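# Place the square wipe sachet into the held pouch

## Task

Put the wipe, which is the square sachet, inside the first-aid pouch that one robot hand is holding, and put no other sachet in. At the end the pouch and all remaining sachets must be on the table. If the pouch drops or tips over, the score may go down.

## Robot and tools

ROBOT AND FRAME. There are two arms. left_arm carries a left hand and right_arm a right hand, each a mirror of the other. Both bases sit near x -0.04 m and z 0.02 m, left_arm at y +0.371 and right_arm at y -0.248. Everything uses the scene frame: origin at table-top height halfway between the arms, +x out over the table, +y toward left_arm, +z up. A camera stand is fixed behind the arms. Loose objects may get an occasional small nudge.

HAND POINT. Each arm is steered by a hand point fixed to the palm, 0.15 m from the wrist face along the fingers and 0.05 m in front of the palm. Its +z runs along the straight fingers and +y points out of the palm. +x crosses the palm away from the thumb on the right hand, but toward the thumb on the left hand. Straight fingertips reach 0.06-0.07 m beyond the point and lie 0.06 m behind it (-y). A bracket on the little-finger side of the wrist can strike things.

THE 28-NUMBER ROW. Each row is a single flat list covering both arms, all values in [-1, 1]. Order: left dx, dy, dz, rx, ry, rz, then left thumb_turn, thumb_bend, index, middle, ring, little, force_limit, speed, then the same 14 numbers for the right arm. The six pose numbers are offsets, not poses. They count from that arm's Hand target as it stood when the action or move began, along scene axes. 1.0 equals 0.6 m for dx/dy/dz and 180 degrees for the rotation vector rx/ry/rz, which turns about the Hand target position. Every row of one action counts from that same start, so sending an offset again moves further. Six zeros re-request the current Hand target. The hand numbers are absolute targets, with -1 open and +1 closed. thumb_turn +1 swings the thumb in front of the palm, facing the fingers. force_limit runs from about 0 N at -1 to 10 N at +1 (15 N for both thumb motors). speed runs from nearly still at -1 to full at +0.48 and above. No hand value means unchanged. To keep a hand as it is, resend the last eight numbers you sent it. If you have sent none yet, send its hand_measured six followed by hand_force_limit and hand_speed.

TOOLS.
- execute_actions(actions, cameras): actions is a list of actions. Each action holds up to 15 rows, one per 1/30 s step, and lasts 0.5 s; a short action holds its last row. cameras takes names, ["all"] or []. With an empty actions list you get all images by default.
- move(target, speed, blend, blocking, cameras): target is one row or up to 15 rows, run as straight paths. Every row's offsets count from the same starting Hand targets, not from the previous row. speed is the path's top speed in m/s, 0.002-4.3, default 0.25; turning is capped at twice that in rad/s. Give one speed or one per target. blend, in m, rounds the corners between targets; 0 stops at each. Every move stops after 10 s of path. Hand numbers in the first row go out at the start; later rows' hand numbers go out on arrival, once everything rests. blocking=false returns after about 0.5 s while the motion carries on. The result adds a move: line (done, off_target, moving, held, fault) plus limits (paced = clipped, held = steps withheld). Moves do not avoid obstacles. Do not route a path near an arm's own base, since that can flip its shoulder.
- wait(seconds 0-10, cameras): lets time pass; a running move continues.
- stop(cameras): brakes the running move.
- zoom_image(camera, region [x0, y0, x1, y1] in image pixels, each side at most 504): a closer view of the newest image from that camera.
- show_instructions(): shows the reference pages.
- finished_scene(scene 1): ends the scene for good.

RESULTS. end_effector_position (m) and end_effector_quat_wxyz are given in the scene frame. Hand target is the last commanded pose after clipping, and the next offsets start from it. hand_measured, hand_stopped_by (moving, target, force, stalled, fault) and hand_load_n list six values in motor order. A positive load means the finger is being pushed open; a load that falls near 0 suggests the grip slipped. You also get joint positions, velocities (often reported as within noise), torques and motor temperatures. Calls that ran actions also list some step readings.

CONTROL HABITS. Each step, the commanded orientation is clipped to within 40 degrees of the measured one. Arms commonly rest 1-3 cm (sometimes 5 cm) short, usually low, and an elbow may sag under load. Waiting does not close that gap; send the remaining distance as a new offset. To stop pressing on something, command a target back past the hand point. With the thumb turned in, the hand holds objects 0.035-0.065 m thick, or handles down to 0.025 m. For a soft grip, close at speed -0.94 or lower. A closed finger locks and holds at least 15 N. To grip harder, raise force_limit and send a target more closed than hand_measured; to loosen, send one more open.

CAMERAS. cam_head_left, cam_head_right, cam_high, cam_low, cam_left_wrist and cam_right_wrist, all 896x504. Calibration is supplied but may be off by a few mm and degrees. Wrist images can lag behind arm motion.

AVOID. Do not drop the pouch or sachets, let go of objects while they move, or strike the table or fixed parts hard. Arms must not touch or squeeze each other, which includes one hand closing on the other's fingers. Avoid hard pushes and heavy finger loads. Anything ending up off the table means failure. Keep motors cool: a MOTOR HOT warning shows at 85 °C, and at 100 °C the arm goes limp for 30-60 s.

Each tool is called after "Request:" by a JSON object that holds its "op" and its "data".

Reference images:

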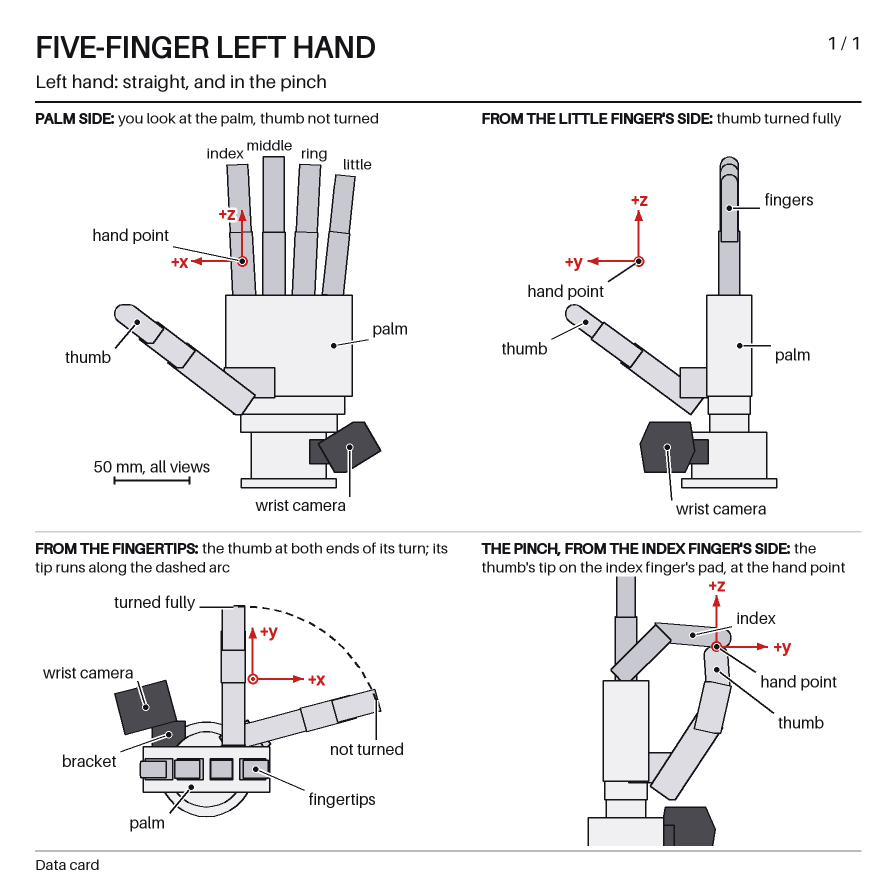

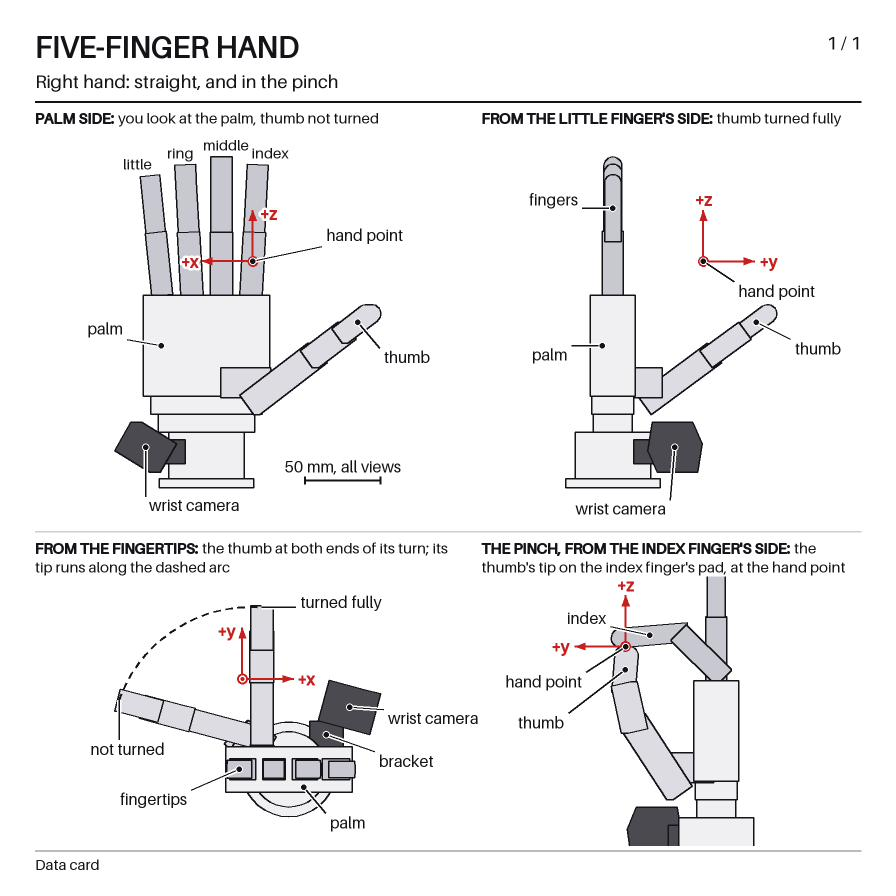

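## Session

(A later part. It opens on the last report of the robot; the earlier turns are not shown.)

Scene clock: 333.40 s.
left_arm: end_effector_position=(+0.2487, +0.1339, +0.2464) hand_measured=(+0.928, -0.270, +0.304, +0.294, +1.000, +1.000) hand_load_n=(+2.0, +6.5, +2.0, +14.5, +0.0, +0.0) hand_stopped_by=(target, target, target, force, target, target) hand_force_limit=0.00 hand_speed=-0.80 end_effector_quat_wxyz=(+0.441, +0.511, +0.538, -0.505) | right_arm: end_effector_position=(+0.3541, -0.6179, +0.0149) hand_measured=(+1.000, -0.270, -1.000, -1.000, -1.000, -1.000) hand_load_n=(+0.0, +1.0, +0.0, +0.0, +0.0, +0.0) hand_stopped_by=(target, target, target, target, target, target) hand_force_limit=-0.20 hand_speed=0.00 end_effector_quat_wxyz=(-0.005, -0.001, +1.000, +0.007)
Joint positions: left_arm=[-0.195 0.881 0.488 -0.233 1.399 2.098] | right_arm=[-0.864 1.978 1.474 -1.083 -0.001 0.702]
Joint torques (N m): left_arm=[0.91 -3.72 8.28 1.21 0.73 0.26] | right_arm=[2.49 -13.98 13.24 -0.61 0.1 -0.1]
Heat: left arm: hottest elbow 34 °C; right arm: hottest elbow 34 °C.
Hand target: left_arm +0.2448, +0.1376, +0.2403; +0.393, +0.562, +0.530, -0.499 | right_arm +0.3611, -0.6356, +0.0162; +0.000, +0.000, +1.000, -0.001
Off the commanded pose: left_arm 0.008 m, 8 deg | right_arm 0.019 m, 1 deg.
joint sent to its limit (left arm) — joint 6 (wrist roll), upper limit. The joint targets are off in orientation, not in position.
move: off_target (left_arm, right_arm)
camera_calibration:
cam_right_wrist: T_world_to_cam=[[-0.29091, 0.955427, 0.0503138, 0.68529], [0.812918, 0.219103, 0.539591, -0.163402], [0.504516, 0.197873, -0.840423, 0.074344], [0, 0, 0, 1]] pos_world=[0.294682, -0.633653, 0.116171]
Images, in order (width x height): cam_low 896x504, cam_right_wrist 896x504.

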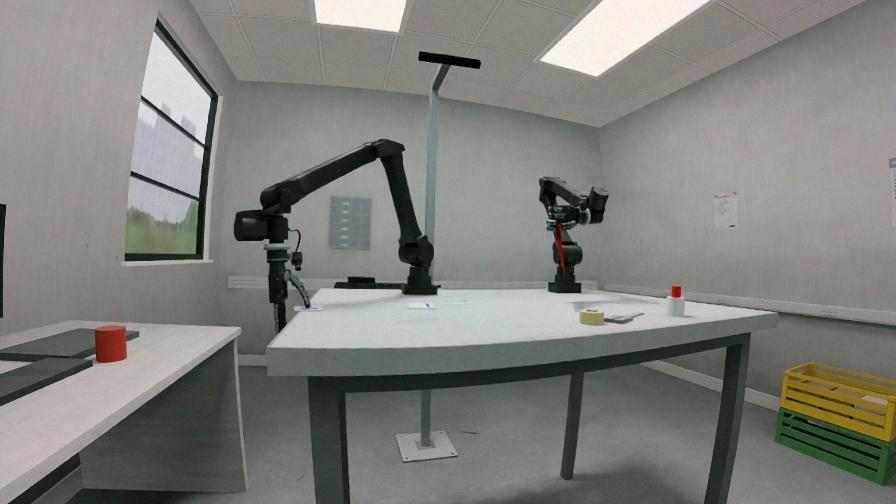

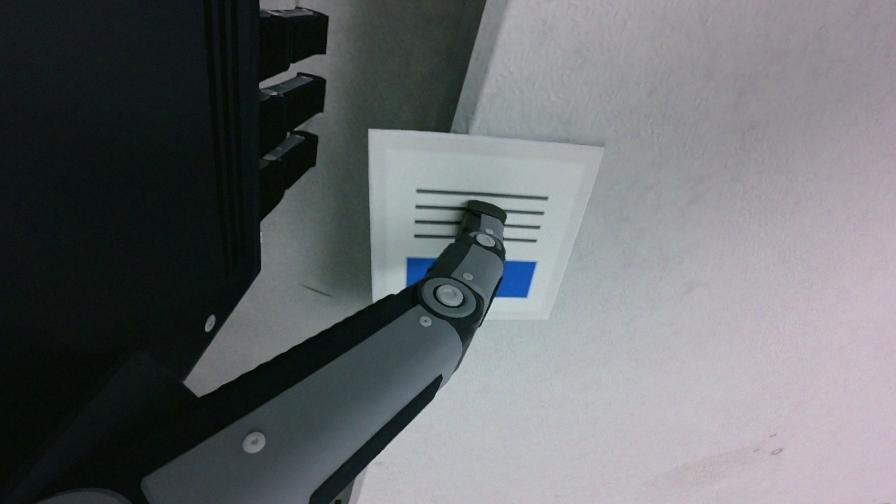

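Request:
{"op": "move", "data": {"target": [0,0,0,0,0,0,0.928,-0.268,0.304,0.296,1.0,1.0,0.0,-0.8, 0.0,-0.01,0,0,0,0,1,-0.27,-1,-1,-1,-1,-0.2,0], "speed": 0.05, "cameras": ["cam_right_wrist"]}}

Request:
{"op": "zoom_image", "data": {"camera": "cam_right_wrist", "region": [340, 0, 640, 340]}}

Scene clock: 338.10 s.
left_arm: end_effector_position=(+0.2487, +0.1339, +0.2464) hand_measured=(+0.928, -0.270, +0.304, +0.294, +1.000, +1.000) hand_load_n=(+2.0, +6.5, +2.0, +14.0, +0.0, +0.0) hand_stopped_by=(target, target, target, force, target, target) hand_force_limit=0.00 hand_speed=-0.80 end_effector_quat_wxyz=(+0.441, +0.511, +0.538, -0.505) | right_arm: end_effector_position=(+0.3541, -0.6237, +0.0151) hand_measured=(+1.000, -0.270, -1.000, -1.000, -1.000, -1.000) hand_load_n=(+0.0, +1.5, +0.0, +0.0, +0.0, +0.0) hand_stopped_by=(target, target, target, target, target, target) hand_force_limit=-0.20 hand_speed=0.00 end_effector_quat_wxyz=(-0.005, -0.001, +1.000, +0.007)
Joint positions: left_arm=[-0.195 0.881 0.488 -0.233 1.399 2.098] | right_arm=[-0.871 1.988 1.491 -1.09 -0.001 0.694]
Joint torques (N m): left_arm=[0.97 -3.72 8.28 1.2 0.73 0.27] | right_arm=[2.08 -14.1 13.34 -0.49 0.11 -0.11]
Heat: left arm: hottest elbow 34 °C; right arm: hottest elbow 34 °C.
Hand target: left_arm +0.2448, +0.1376, +0.2403; +0.393, +0.562, +0.530, -0.499 | right_arm +0.3611, -0.6418, +0.0163; +0.000, +0.000, +1.000, -0.001
Off the commanded pose: left_arm 0.008 m, 8 deg | right_arm 0.019 m, 1 deg.
joint sent to its limit (left arm) — joint 6 (wrist roll), upper limit. The joint targets are off in orientation, not in position.
move: off_target (left_arm, right_arm)
camera_calibration:
cam_right_wrist: T_world_to_cam=[[-0.291975, 0.955079, 0.0507417, 0.690992], [0.812778, 0.219809, 0.539514, -0.161797], [0.504125, 0.198767, -0.840446, 0.0763187], [0, 0, 0, 1]] pos_world=[0.294783, -0.639557, 0.116371]
Images, in order (width x height): cam_right_wrist 896x504.

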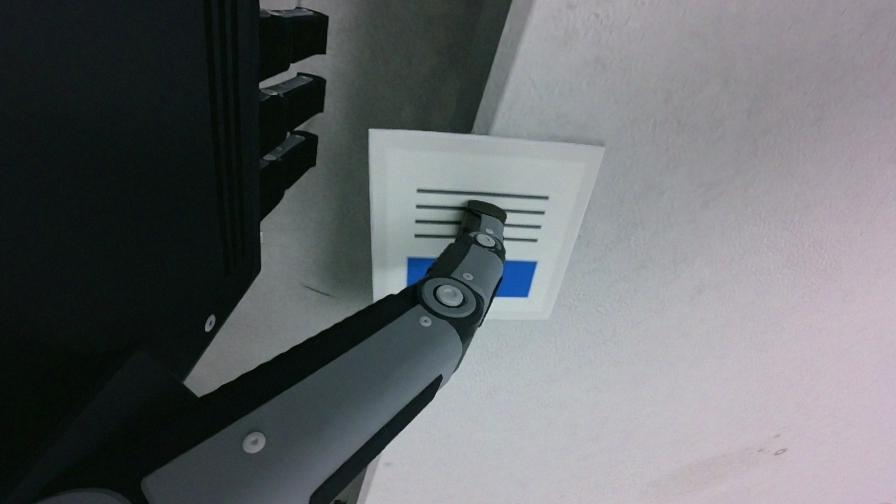

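Scaled by 1.482 from the camera's 896x504 image, which has a finer 1280x720 frame.

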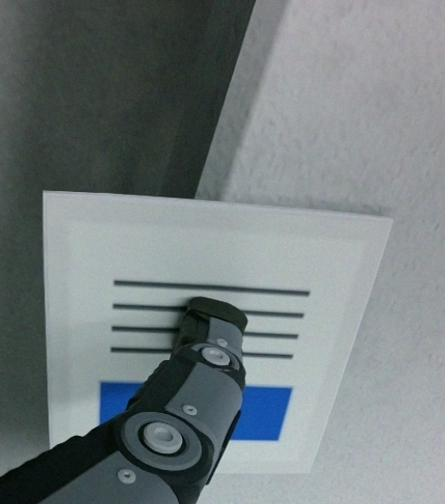

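Request:
{"op": "move", "data": {"target": [[0,0,0,0,0,0,0.928,-0.268,0.304,0.296,1.0,1.0,0.0,-0.8, -0.008,0.027,0.01,0,0,0,1,-0.27,-1,-1,-1,-1,-0.2,0],[0,0,0,0,0,0,0.928,-0.268,0.304,0.296,1.0,1.0,0.0,-0.8, -0.008,0.03,0.075,0,0,0,1,-0.27,-1,-1,-1,-1,-0.2,0]], "speed": 0.05, "cameras": ["cam_low","cam_right_wrist"]}}

Request:
{"op": "zoom_image", "data": {"camera": "cam_right_wrist", "region": [340, 0, 640, 340]}}

Scene clock: 344.00 s.
left_arm: end_effector_position=(+0.2487, +0.1339, +0.2464) hand_measured=(+0.928, -0.270, +0.304, +0.294, +1.000, +1.000) hand_load_n=(+2.0, +6.5, +1.5, +14.5, +0.0, +0.0) hand_stopped_by=(target, target, target, force, target, target) hand_force_limit=0.00 hand_speed=-0.80 end_effector_quat_wxyz=(+0.441, +0.511, +0.538, -0.505) | right_arm: end_effector_position=(+0.3450, -0.6128, +0.0400) hand_measured=(+1.000, -0.270, -1.000, -1.000, -1.000, -1.000) hand_load_n=(+0.0, +0.0, +0.0, +0.0, +0.0, +0.0) hand_stopped_by=(target, target, target, target, target, target) hand_force_limit=-0.20 hand_speed=0.00 end_effector_quat_wxyz=(-0.014, -0.001, +1.000, +0.018)
Joint positions: left_arm=[-0.195 0.881 0.488 -0.233 1.399 2.098] | right_arm=[-0.871 1.945 1.491 -1.163 -0.001 0.694]
Joint torques (N m): left_arm=[0.91 -3.72 8.27 1.21 0.73 0.27] | right_arm=[3.31 -17.14 12.15 -0.72 0.06 0.04]
Heat: left arm: hottest elbow 34 °C; right arm: hottest elbow 34 °C.
Hand target: left_arm +0.2448, +0.1376, +0.2403; +0.393, +0.562, +0.530, -0.499 | right_arm +0.3562, -0.6238, +0.0612; +0.000, +0.000, +1.000, -0.001
Off the commanded pose: left_arm 0.008 m, 8 deg | right_arm 0.027 m, 3 deg.
joint sent to its limit (left arm) — joint 6 (wrist roll), upper limit. The joint targets are off in orientation, not in position.
move: off_target (left_arm, right_arm)
camera_calibration:
cam_right_wrist: T_world_to_cam=[[-0.291194, 0.95353, 0.0773755, 0.674371], [0.822612, 0.20828, 0.529084, -0.180264], [0.488381, 0.217716, -0.845035, 0.116926], [0, 0, 0, 1]] pos_world=[0.287556, -0.630944, 0.142001]
Images, in order (width x height): cam_low 896x504, cam_right_wrist 896x504.

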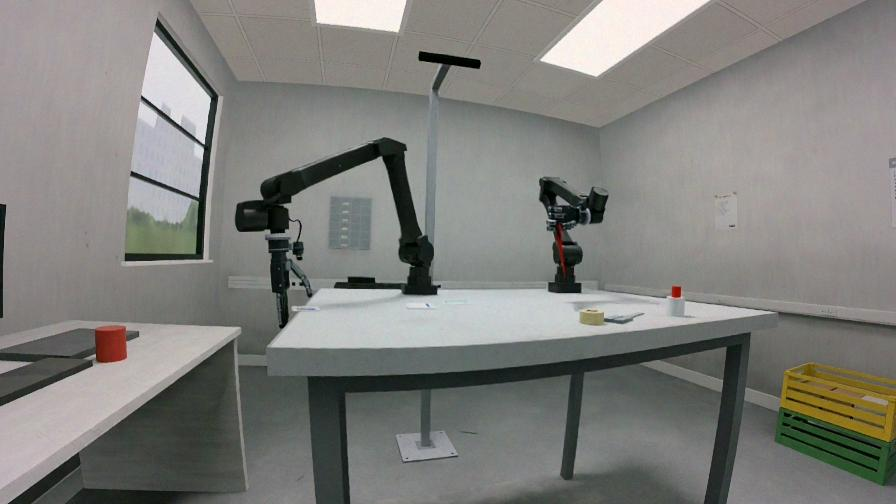

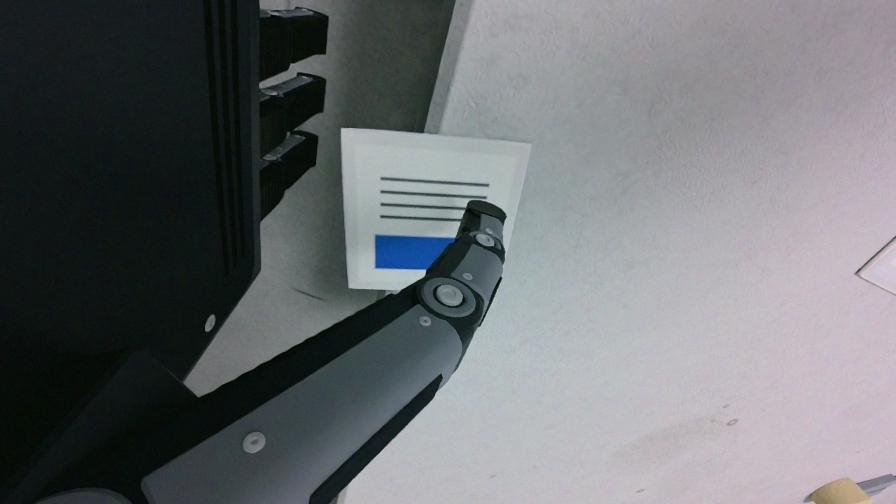

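Scaled by 1.482 from the camera's 896x504 image, which has a finer 1280x720 frame.

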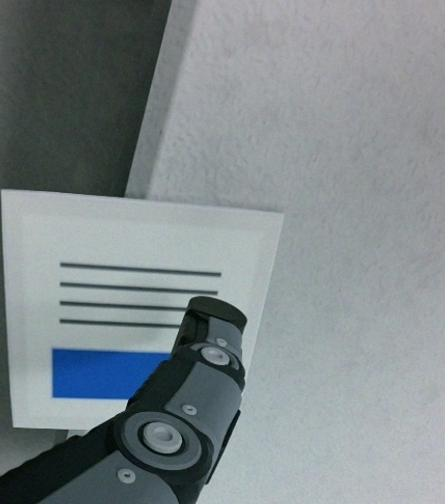

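Request:
{"op": "move", "data": {"target": [[0,0,0,0,0,0,0.928,-0.268,0.304,0.296,1.0,1.0,0.0,-0.8, 0.0,-0.115,0.0,0,0,0,1,-0.27,-1,-1,-1,-1,-0.2,0],[0,0,0,0,0,0,0.928,-0.268,0.304,0.296,1.0,1.0,0.0,-0.8, 0.003,-0.115,-0.065,0,0,0,1,-0.27,0,0,-1,-1,-0.2,0]], "speed": 0.12, "cameras": ["cam_low","cam_right_wrist"]}}

Request:
{"op": "zoom_image", "data": {"camera": "cam_low", "region": [200, 190, 360, 350]}}

Scene clock: 354.17 s.
left_arm: end_effector_position=(+0.2487, +0.1339, +0.2464) hand_measured=(+0.928, -0.270, +0.304, +0.294, +1.000, +1.000) hand_load_n=(+1.5, +6.5, +1.5, +14.5, +0.0, +0.0) hand_stopped_by=(target, target, target, force, target, target) hand_force_limit=0.00 hand_speed=-0.80 end_effector_quat_wxyz=(+0.441, +0.511, +0.538, -0.505) | right_arm: end_effector_position=(+0.3539, -0.6879, +0.0257) hand_measured=(+1.000, -0.270, +0.000, +0.000, -1.000, -1.000) hand_load_n=(+0.0, +0.0, +0.0, +0.0, +0.0, +0.0) hand_stopped_by=(target, target, target, target, target, target) hand_force_limit=-0.20 hand_speed=0.00 end_effector_quat_wxyz=(-0.002, +0.004, +1.000, +0.003)
Joint positions: left_arm=[-0.195 0.881 0.488 -0.233 1.399 2.098] | right_arm=[-0.938 2.089 1.691 -1.18 -0.001 0.637]
Joint torques (N m): left_arm=[0.97 -3.72 8.28 1.21 0.73 0.27] | right_arm=[2.9 -16.85 10.62 -0.06 0.04 -0.1]
Heat: left arm: hottest elbow 34 °C; right arm: hottest elbow 34 °C.
Hand target: left_arm +0.2448, +0.1376, +0.2403; +0.393, +0.562, +0.530, -0.499 | right_arm +0.3582, -0.6929, +0.0224; +0.000, +0.000, +1.000, -0.001
Off the commanded pose: left_arm 0.008 m, 8 deg | right_arm 0.007 m, 1 deg.
joint sent to its limit (left arm) — joint 6 (wrist roll), upper limit. The joint targets are off in orientation, not in position.
move: off_target (left_arm)
camera_calibration:
cam_right_wrist: T_world_to_cam=[[-0.282439, 0.95837, 0.0418914, 0.750855], [0.811663, 0.215471, 0.542932, -0.155932], [0.511303, 0.187347, -0.838731, 0.0875784], [0, 0, 0, 1]] pos_world=[0.293856, -0.702406, 0.126661]
Images, in order (width x height): cam_low 896x504, cam_right_wrist 896x504.

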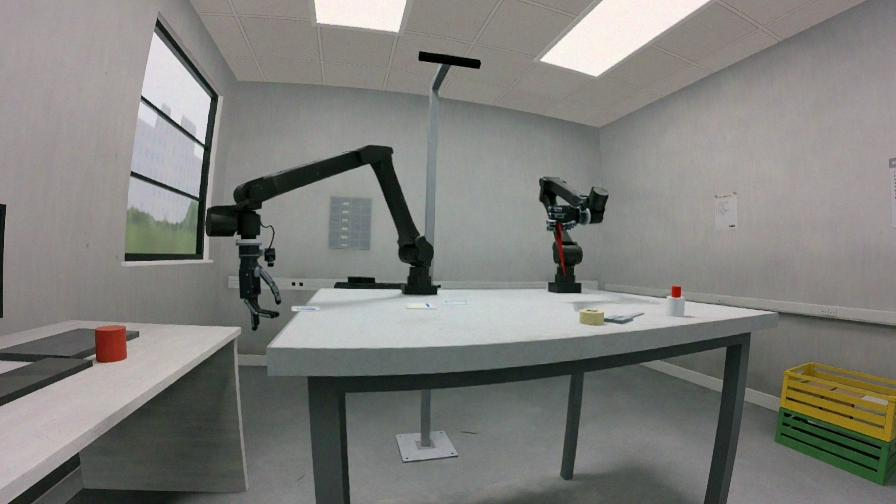

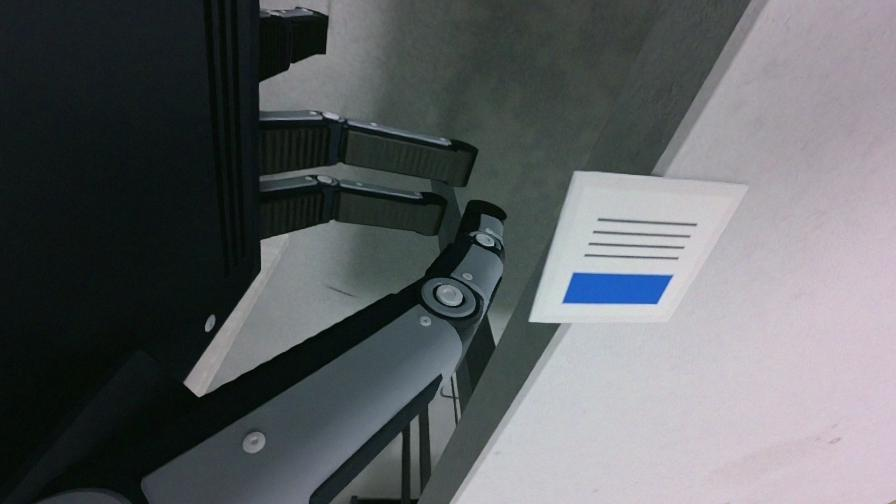

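Scaled by 3.150 from the camera's 896x504 image, which has a finer 1280x720 frame.

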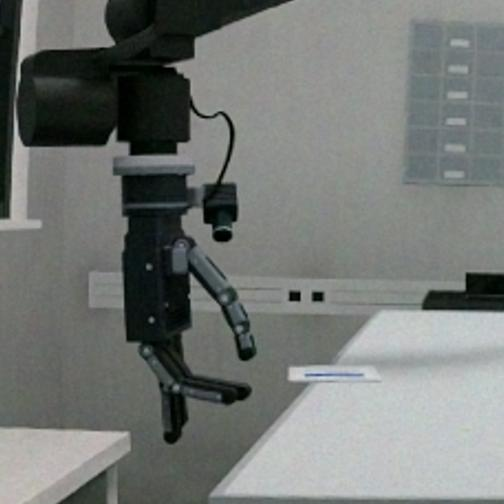

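Request:
{"op": "move", "data": {"target": [0,0,0,0,0,0,0.928,-0.268,0.304,0.296,1.0,1.0,0.0,-0.8, 0.01,0.076,-0.008,0,0,0,1,-0.27,0,0,-1,-1,-0.2,0], "speed": 0.06, "cameras": ["cam_low","cam_high","cam_right_wrist"]}}

Request:
{"op": "zoom_image", "data": {"camera": "cam_low", "region": [230, 240, 330, 340]}}

Request:
{"op": "zoom_image", "data": {"camera": "cam_high", "region": [340, 30, 430, 120]}}

Request:
{"op": "zoom_image", "data": {"camera": "cam_right_wrist", "region": [360, 80, 620, 340]}}

Scene clock: 373.33 s.
left_arm: end_effector_position=(+0.2487, +0.1339, +0.2464) hand_measured=(+0.928, -0.270, +0.304, +0.294, +1.000, +1.000) hand_load_n=(+1.5, +6.5, +2.0, +14.5, +0.0, +0.0) hand_stopped_by=(target, target, target, force, target, target) hand_force_limit=0.00 hand_speed=-0.80 end_effector_quat_wxyz=(+0.441, +0.511, +0.538, -0.505) | right_arm: end_effector_position=(+0.3610, -0.6483, +0.0099) hand_measured=(+1.000, -0.270, +0.000, +0.000, -1.000, -1.000) hand_load_n=(+0.0, +0.0, +0.0, +0.0, +0.0, +0.0) hand_stopped_by=(target, target, target, target, target, target) hand_force_limit=-0.20 hand_speed=0.00 end_effector_quat_wxyz=(-0.005, -0.002, +1.000, +0.007)
Joint positions: left_arm=[-0.195 0.881 0.488 -0.233 1.399 2.098] | right_arm=[-0.889 2.05 1.578 -1.117 -0.001 0.675]
Joint torques (N m): left_arm=[0.91 -3.72 8.27 1.21 0.73 0.27] | right_arm=[3.49 -18.73 7.98 -0.03 0.09 0.09]
Heat: left arm: hottest elbow 34 °C; right arm: hottest elbow 34 °C.
Hand target: left_arm +0.2448, +0.1376, +0.2403; +0.393, +0.562, +0.530, -0.499 | right_arm +0.3641, -0.6473, +0.0175; +0.000, +0.000, +1.000, -0.001
Off the commanded pose: left_arm 0.008 m, 8 deg | right_arm 0.008 m, 1 deg.
joint sent to its limit (left arm) — joint 6 (wrist roll), upper limit. The joint targets are off in orientation, not in position.
move: off_target (left_arm)
camera_calibration:
cam_right_wrist: T_world_to_cam=[[-0.293369, 0.954618, 0.0513774, 0.717005], [0.812729, 0.220745, 0.539206, -0.158479], [0.503394, 0.199942, -0.840606, 0.0744192], [0, 0, 0, 1]] pos_world=[0.301686, -0.664362, 0.111172]
Images, in order (width x height): cam_high 896x504, cam_low 896x504, cam_right_wrist 896x504.

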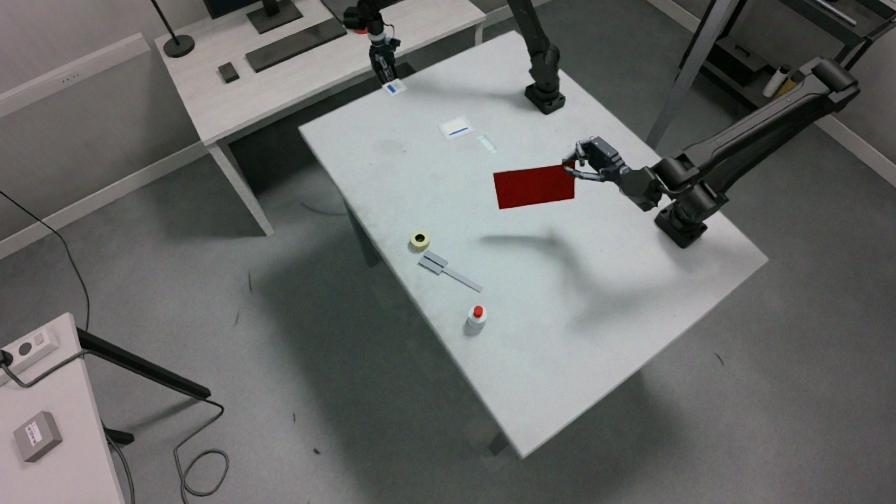

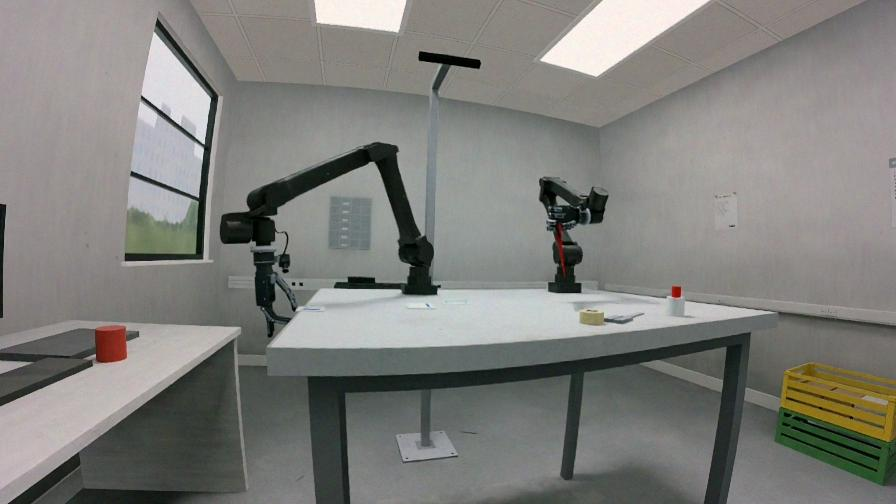

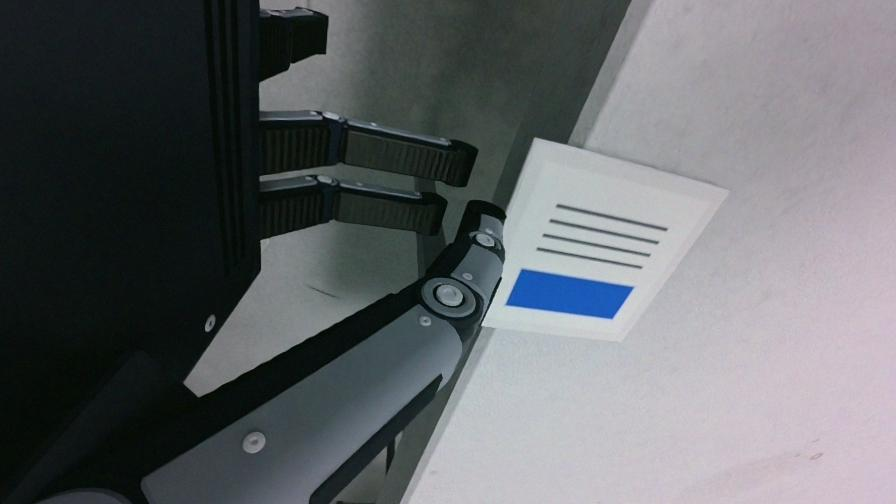

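Scaled by 5.040 from the camera's 896x504 image, which has a finer 1280x720 frame.

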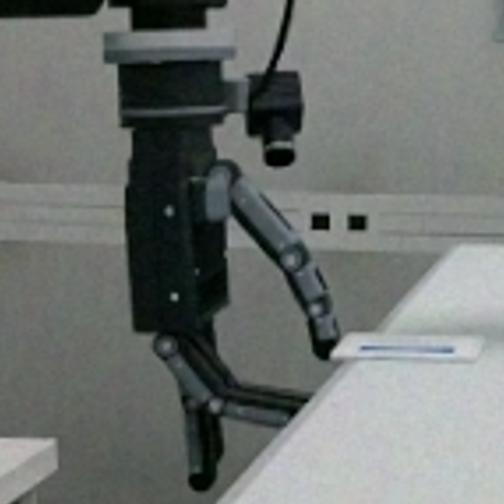

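Scaled by 5.600 from the camera's 896x504 image, which has a finer 1280x720 frame.

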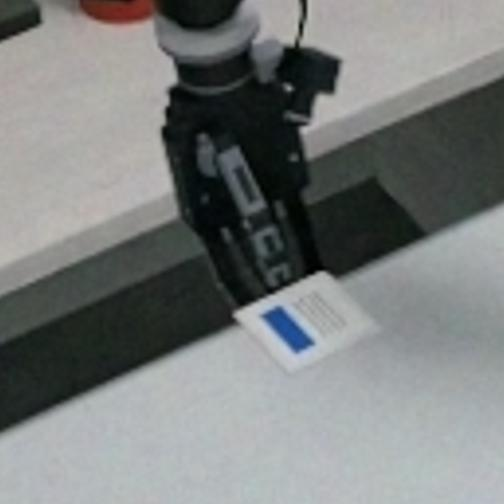

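Scaled by 1.938 from the camera's 896x504 image, which has a finer 1280x720 frame.

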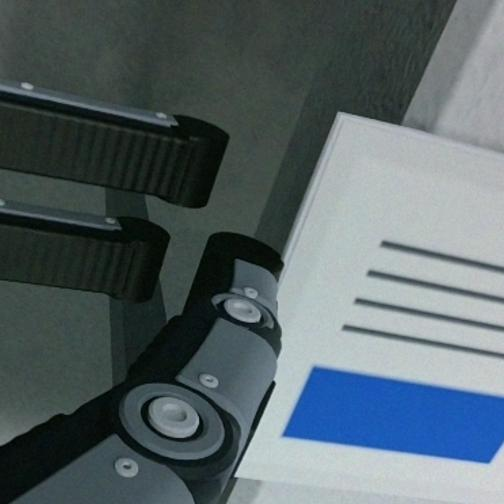

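Request:
{"op": "move", "data": {"target": [[0,0,0,0,0,0,0.928,-0.268,0.304,0.296,1.0,1.0,0.0,-0.8, 0.0,-0.042,0.0,0,0,0,1,-0.27,0,0,-1,-1,-0.2,0],[0,0,0,0,0,0,0.928,-0.268,0.304,0.296,1.0,1.0,0.0,-0.8, 0.0,-0.042,0.03,0,0,0,1,-0.27,0,0,-1,-1,-0.2,0]], "speed": 0.1, "cameras": ["cam_low","cam_right_wrist"]}}

Request:
{"op": "zoom_image", "data": {"camera": "cam_low", "region": [230, 240, 330, 340]}}

Request:
{"op": "zoom_image", "data": {"camera": "cam_right_wrist", "region": [400, 80, 760, 340]}}

Scene clock: 382.20 s.
left_arm: end_effector_position=(+0.2487, +0.1339, +0.2464) hand_measured=(+0.928, -0.270, +0.304, +0.294, +1.000, +1.000) hand_load_n=(+1.5, +6.5, +2.0, +14.5, +0.0, -0.5) hand_stopped_by=(target, target, target, force, target, target) hand_force_limit=0.00 hand_speed=-0.80 end_effector_quat_wxyz=(+0.441, +0.511, +0.538, -0.505) | right_arm: end_effector_position=(+0.3544, -0.6539, +0.0202) hand_measured=(+1.000, -0.270, +0.000, +0.000, -1.000, -1.000) hand_load_n=(+0.0, +0.0, +0.0, +0.0, +0.0, +0.0) hand_stopped_by=(target, target, target, target, target, target) hand_force_limit=-0.20 hand_speed=0.00 end_effector_quat_wxyz=(-0.012, +0.001, +1.000, +0.016)
Joint positions: left_arm=[-0.195 0.881 0.488 -0.233 1.399 2.098] | right_arm=[-0.903 2.053 1.611 -1.17 -0.001 0.667]
Joint torques (N m): left_arm=[0.91 -3.72 8.27 1.2 0.73 0.26] | right_arm=[2.55 -17.08 13.79 -0.65 0.1 -0.13]
Motor temperatures (°C): left_arm=[28 29 34 24 27 26] | right_arm=[26 33 34 27 25 25]
Heat: left arm: hottest elbow 34 °C; right arm: hottest elbow 34 °C.
Hand target: left_arm +0.2448, +0.1376, +0.2403; +0.393, +0.562, +0.530, -0.499 | right_arm +0.3639, -0.6724, +0.0354; +0.000, +0.000, +1.000, -0.001
Off the commanded pose: left_arm 0.008 m, 8 deg | right_arm 0.026 m, 2 deg.
joint sent to its limit (left arm) — joint 6 (wrist roll), upper limit. The joint targets are off in orientation, not in position.
move: off_target (left_arm, right_arm)
camera_calibration:
cam_right_wrist: T_world_to_cam=[[-0.285971, 0.955446, 0.0730975, 0.717264], [0.821791, 0.205303, 0.531518, -0.170629], [0.492829, 0.21207, -0.843887, 0.0992227], [0, 0, 0, 1]] pos_world=[0.296438, -0.671319, 0.121995]
Images, in order (width x height): cam_low 896x504, cam_right_wrist 896x504.

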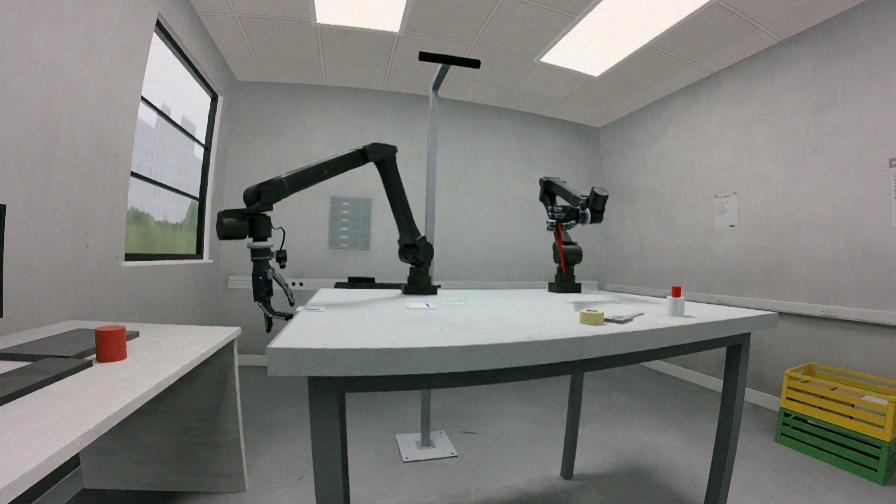

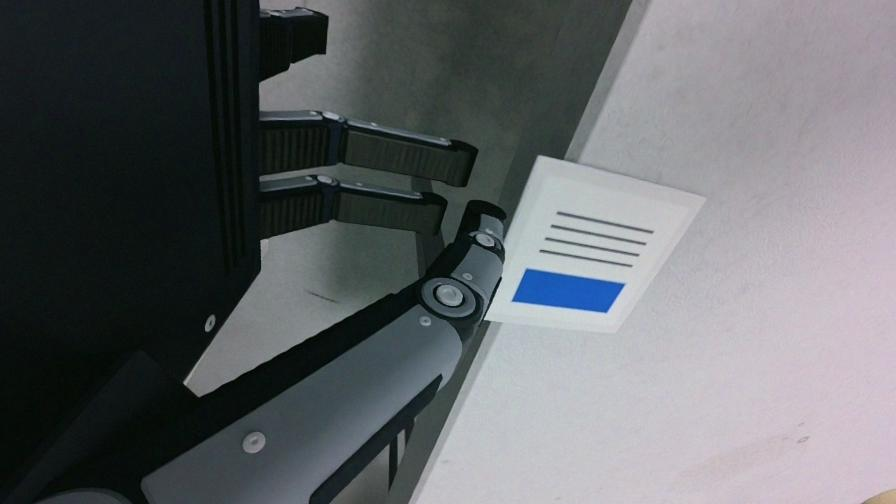

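Scaled by 5.040 from the camera's 896x504 image, which has a finer 1280x720 frame.

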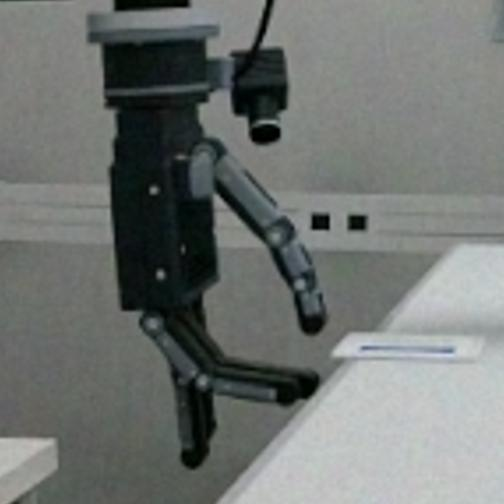

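Scaled by 1.400 from the camera's 896x504 image, which has a finer 1280x720 frame.

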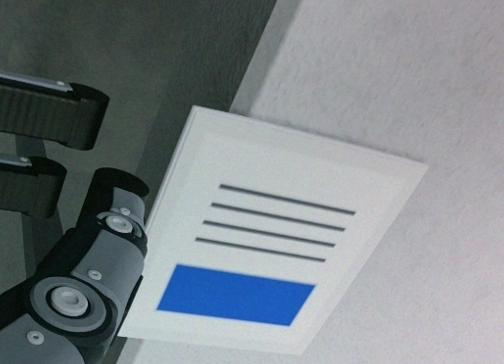

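Request:
{"op": "move", "data": {"target": [[0,0,0,0,0,0,0.928,-0.268,0.304,0.296,1.0,1.0,0.0,-0.8, 0.0,0,0.067,0,0,0,1,-0.27,-1,-1,-1,-1,-0.2,0.2],[0,0,0,0,0,0,0.928,-0.268,0.304,0.296,1.0,1.0,0.0,-0.8, -0.005,0.124,0.041,0,0,0,1,-0.27,-1,-1,-1,-1,-0.2,0.2],[0,0,0,0,0,0,0.928,-0.268,0.304,0.296,1.0,1.0,0.0,-0.8, -0.005,0.124,-0.032,0,0,0,1,-0.27,-1,-1,-1,-1,-0.2,0.2]], "speed": [0.12,0.12,0.07], "cameras": ["cam_right_wrist"]}}

Request:
{"op": "zoom_image", "data": {"camera": "cam_right_wrist", "region": [340, 0, 700, 360]}}

Scene clock: 393.73 s.
left_arm: end_effector_position=(+0.2487, +0.1339, +0.2464) hand_measured=(+0.928, -0.270, +0.304, +0.294, +1.000, +1.000) hand_load_n=(+2.0, +6.5, +2.0, +14.5, +0.0, +0.0) hand_stopped_by=(target, target, target, force, target, target) hand_force_limit=0.00 hand_speed=-0.80 end_effector_quat_wxyz=(+0.441, +0.511, +0.538, -0.505) | right_arm: end_effector_position=(+0.3619, -0.6006, +0.0277) hand_measured=(+1.000, -0.270, -1.000, -1.000, -1.000, -1.000) hand_load_n=(+0.0, +0.0, +0.0, +0.0, +0.0, +0.0) hand_stopped_by=(target, target, target, target, target, target) hand_force_limit=-0.20 hand_speed=0.20 end_effector_quat_wxyz=(+0.006, -0.004, +1.000, -0.006)
Joint positions: left_arm=[-0.195 0.881 0.488 -0.233 1.399 2.098] | right_arm=[-0.833 1.924 1.427 -1.057 -0.001 0.727]
Joint torques (N m): left_arm=[0.91 -3.72 8.28 1.2 0.73 0.27] | right_arm=[3.55 -13.86 8.08 0.17 0.1 0.07]
Heat: left arm: hottest elbow 34 °C; right arm: hottest elbow 34 °C.
Hand target: left_arm +0.2448, +0.1376, +0.2403; +0.393, +0.562, +0.530, -0.499 | right_arm +0.3611, -0.5979, +0.0162; +0.000, +0.000, +1.000, -0.001
Off the commanded pose: left_arm 0.008 m, 8 deg | right_arm 0.012 m, 1 deg.
joint sent to its limit (left arm) — joint 6 (wrist roll), upper limit. The joint targets are off in orientation, not in position.
move: off_target (left_arm, right_arm)
camera_calibration:
cam_right_wrist: T_world_to_cam=[[-0.297105, 0.954637, 0.0199323, 0.673036], [0.799896, 0.237438, 0.55117, -0.165111], [0.521435, 0.179699, -0.834155, 0.0604727], [0, 0, 0, 1]] pos_world=[0.300501, -0.614168, 0.128032]
Images, in order (width x height): cam_right_wrist 896x504.

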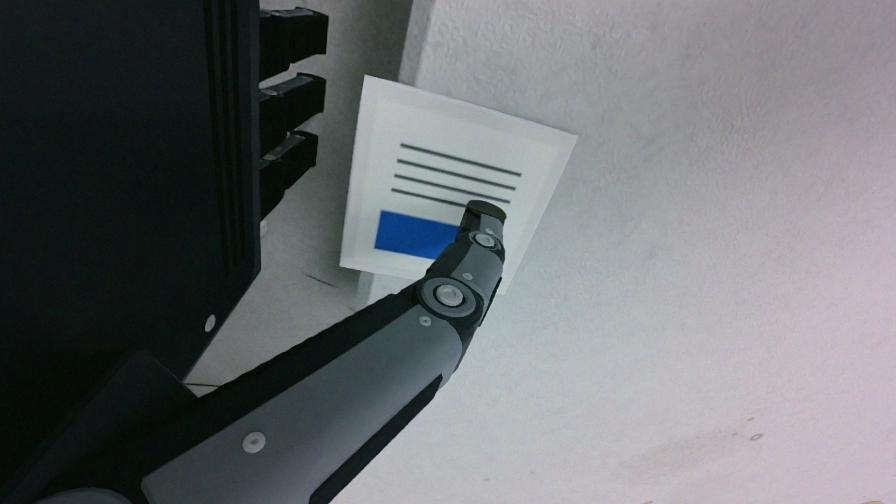

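Scaled by 1.400 from the camera's 896x504 image, which has a finer 1280x720 frame.

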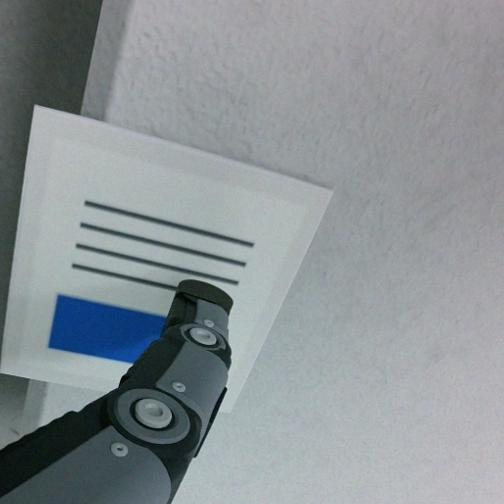

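Request:
{"op": "move", "data": {"target": [[0,0,0,0,0,0,0.928,-0.268,0.304,0.296,1.0,1.0,0.0,-0.8, 0,-0.025,-0.008,0,0,0,1,-0.27,-1,-1,-1,-1,-0.2,0.2]], "speed": 0.06, "cameras": ["cam_low","cam_right_wrist"]}}

Request:
{"op": "zoom_image", "data": {"camera": "cam_right_wrist", "region": [340, 0, 700, 360]}}

Request:
{"op": "zoom_image", "data": {"camera": "cam_low", "region": [230, 240, 330, 340]}}

Scene clock: 396.57 s.
left_arm: end_effector_position=(+0.2487, +0.1339, +0.2464) hand_measured=(+0.928, -0.270, +0.304, +0.294, +1.000, +1.000) hand_load_n=(+2.0, +6.5, +2.0, +14.5, +0.0, +0.5) hand_stopped_by=(target, target, target, force, target, target) hand_force_limit=0.00 hand_speed=-0.80 end_effector_quat_wxyz=(+0.441, +0.511, +0.538, -0.505) | right_arm: end_effector_position=(+0.3579, -0.6003, +0.0140) hand_measured=(+1.000, -0.270, -1.000, -1.000, -1.000, -1.000) hand_load_n=(+0.5, +1.5, +0.0, +0.0, +0.0, +0.0) hand_stopped_by=(target, target, target, target, target, target) hand_force_limit=-0.20 hand_speed=0.20 end_effector_quat_wxyz=(-0.002, -0.001, +1.000, +0.005)
Joint positions: left_arm=[-0.195 0.881 0.488 -0.233 1.399 2.098] | right_arm=[-0.839 1.951 1.427 -1.057 -0.003 0.727]
Joint torques (N m): left_arm=[0.97 -3.72 8.27 1.21 0.73 0.27] | right_arm=[2.37 -14.04 11.28 -0.09 0.16 -0.11]
Heat: left arm: hottest elbow 34 °C; right arm: hottest elbow 34 °C.
Hand target: left_arm +0.2448, +0.1376, +0.2403; +0.393, +0.562, +0.530, -0.499 | right_arm +0.3611, -0.6129, +0.0114; +0.000, +0.000, +1.000, -0.001
Off the commanded pose: left_arm 0.008 m, 8 deg | right_arm 0.013 m, 1 deg.
joint sent to its limit (left arm) — joint 6 (wrist roll), upper limit. The joint targets are off in orientation, not in position.
move: off_target (left_arm, right_arm)
camera_calibration:
cam_right_wrist: T_world_to_cam=[[-0.291152, 0.955614, 0.0450768, 0.669878], [0.809992, 0.221164, 0.543139, -0.167683], [0.509062, 0.194648, -0.838432, 0.0646224], [0, 0, 0, 1]] pos_world=[0.297961, -0.615638, 0.115061]
Images, in order (width x height): cam_low 896x504, cam_right_wrist 896x504.

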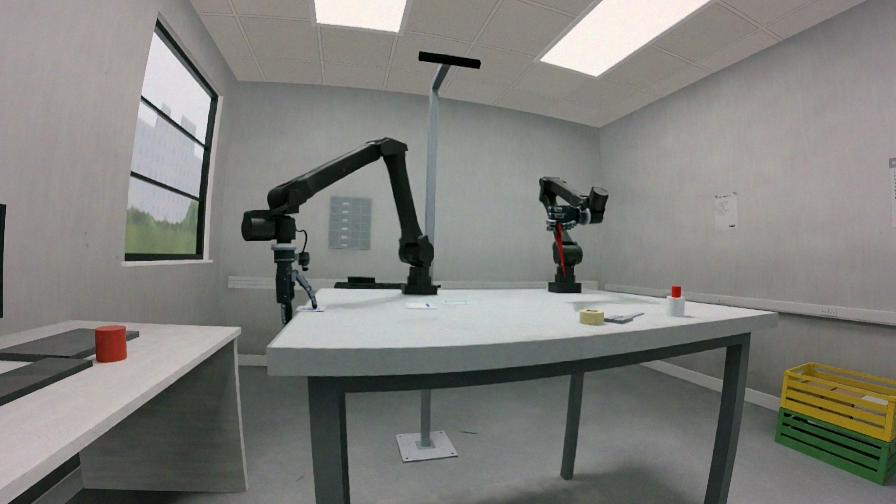

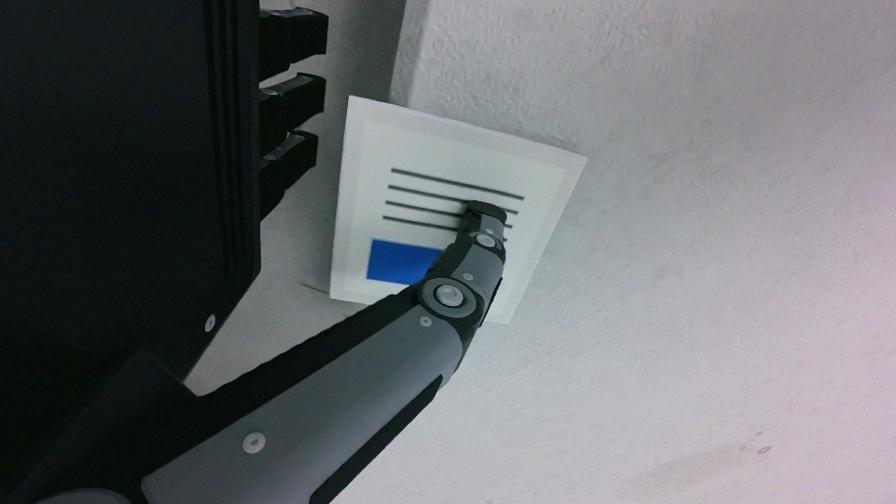

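Scaled by 1.400 from the camera's 896x504 image, which has a finer 1280x720 frame.

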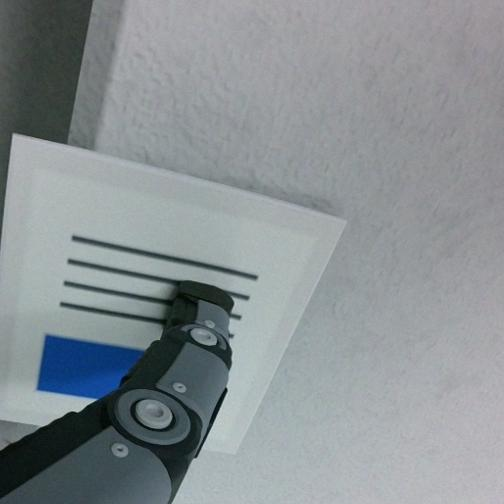

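Scaled by 5.040 from the camera's 896x504 image, which has a finer 1280x720 frame.

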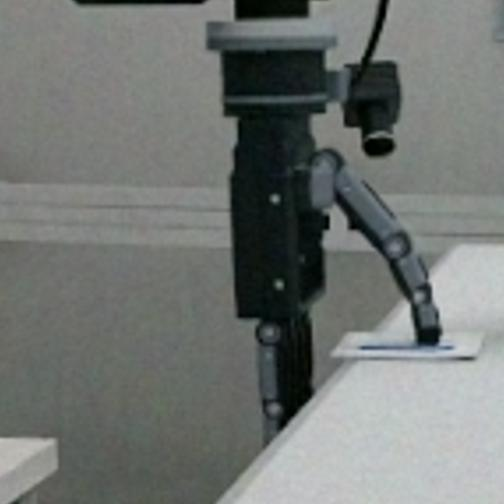

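Request:
{"op": "move", "data": {"target": [[0,0,0,0,0,0,0.928,-0.268,0.304,0.296,1.0,1.0,0.0,-0.8, 0,-0.037,0,0,0,0,1,-0.27,-1,-1,-1,-1,-0.2,0.2]], "speed": 0.06, "cameras": ["cam_right_wrist"]}}

Request:
{"op": "zoom_image", "data": {"camera": "cam_right_wrist", "region": [340, 0, 700, 360]}}

Scene clock: 399.77 s.
left_arm: end_effector_position=(+0.2487, +0.1339, +0.2464) hand_measured=(+0.928, -0.270, +0.304, +0.294, +1.000, +1.000) hand_load_n=(+2.0, +6.5, +2.0, +14.5, +0.0, +0.0) hand_stopped_by=(target, target, target, force, target, target) hand_force_limit=0.00 hand_speed=-0.80 end_effector_quat_wxyz=(+0.441, +0.511, +0.538, -0.505) | right_arm: end_effector_position=(+0.3553, -0.6177, +0.0145) hand_measured=(+1.000, -0.270, -1.000, -1.000, -1.000, -1.000) hand_load_n=(+0.0, +2.5, +0.0, +0.0, +0.0, +0.0) hand_stopped_by=(target, target, target, target, target, target) hand_force_limit=-0.20 hand_speed=0.20 end_effector_quat_wxyz=(-0.002, -0.001, +1.000, +0.005)
Joint positions: left_arm=[-0.195 0.881 0.488 -0.233 1.399 2.098] | right_arm=[-0.863 1.977 1.47 -1.075 -0.004 0.701]
Joint torques (N m): left_arm=[0.97 -3.72 8.27 1.21 0.73 0.27] | right_arm=[2.49 -13.57 13.01 -0.31 0.17 -0.09]
Heat: left arm: hottest elbow 34 °C; right arm: hottest elbow 34 °C.
Hand target: left_arm +0.2448, +0.1376, +0.2403; +0.393, +0.562, +0.530, -0.499 | right_arm +0.3610, -0.6353, +0.0115; +0.000, +0.000, +1.000, -0.001
Off the commanded pose: left_arm 0.008 m, 8 deg | right_arm 0.019 m, 1 deg.
joint sent to its limit (left arm) — joint 6 (wrist roll), upper limit. The joint targets are off in orientation, not in position.
move: off_target (left_arm, right_arm)
camera_calibration:
cam_right_wrist: T_world_to_cam=[[-0.292612, 0.955124, 0.0460014, 0.685938], [0.809653, 0.221876, 0.543353, -0.161429], [0.508763, 0.196237, -0.838243, 0.0708645], [0, 0, 0, 1]] pos_world=[0.295362, -0.633245, 0.115561]
Images, in order (width x height): cam_right_wrist 896x504.

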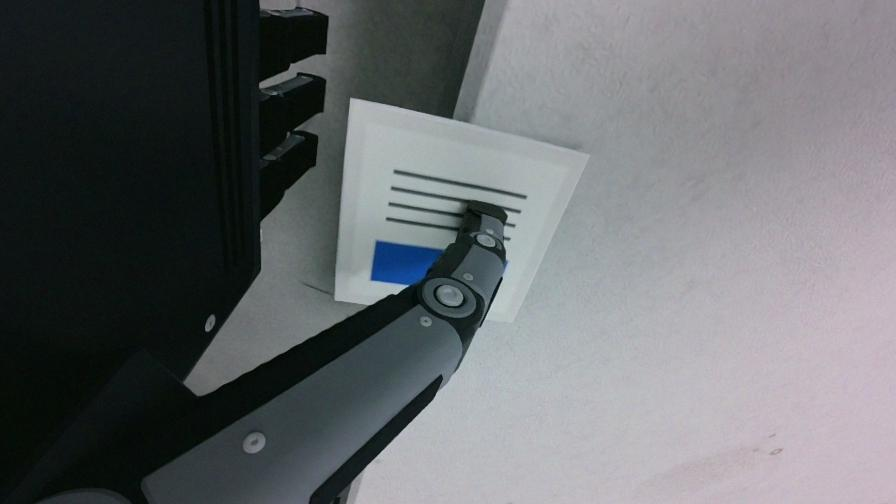

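Scaled by 1.400 from the camera's 896x504 image, which has a finer 1280x720 frame.

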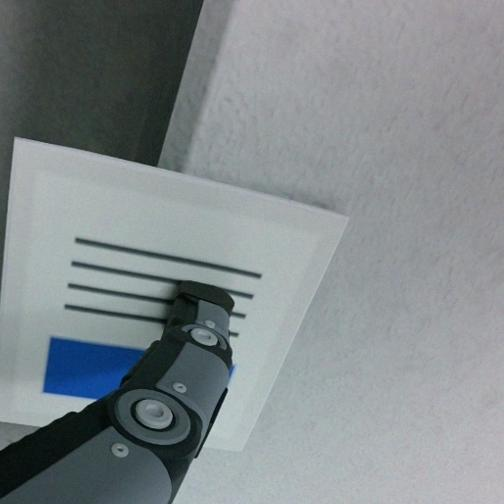

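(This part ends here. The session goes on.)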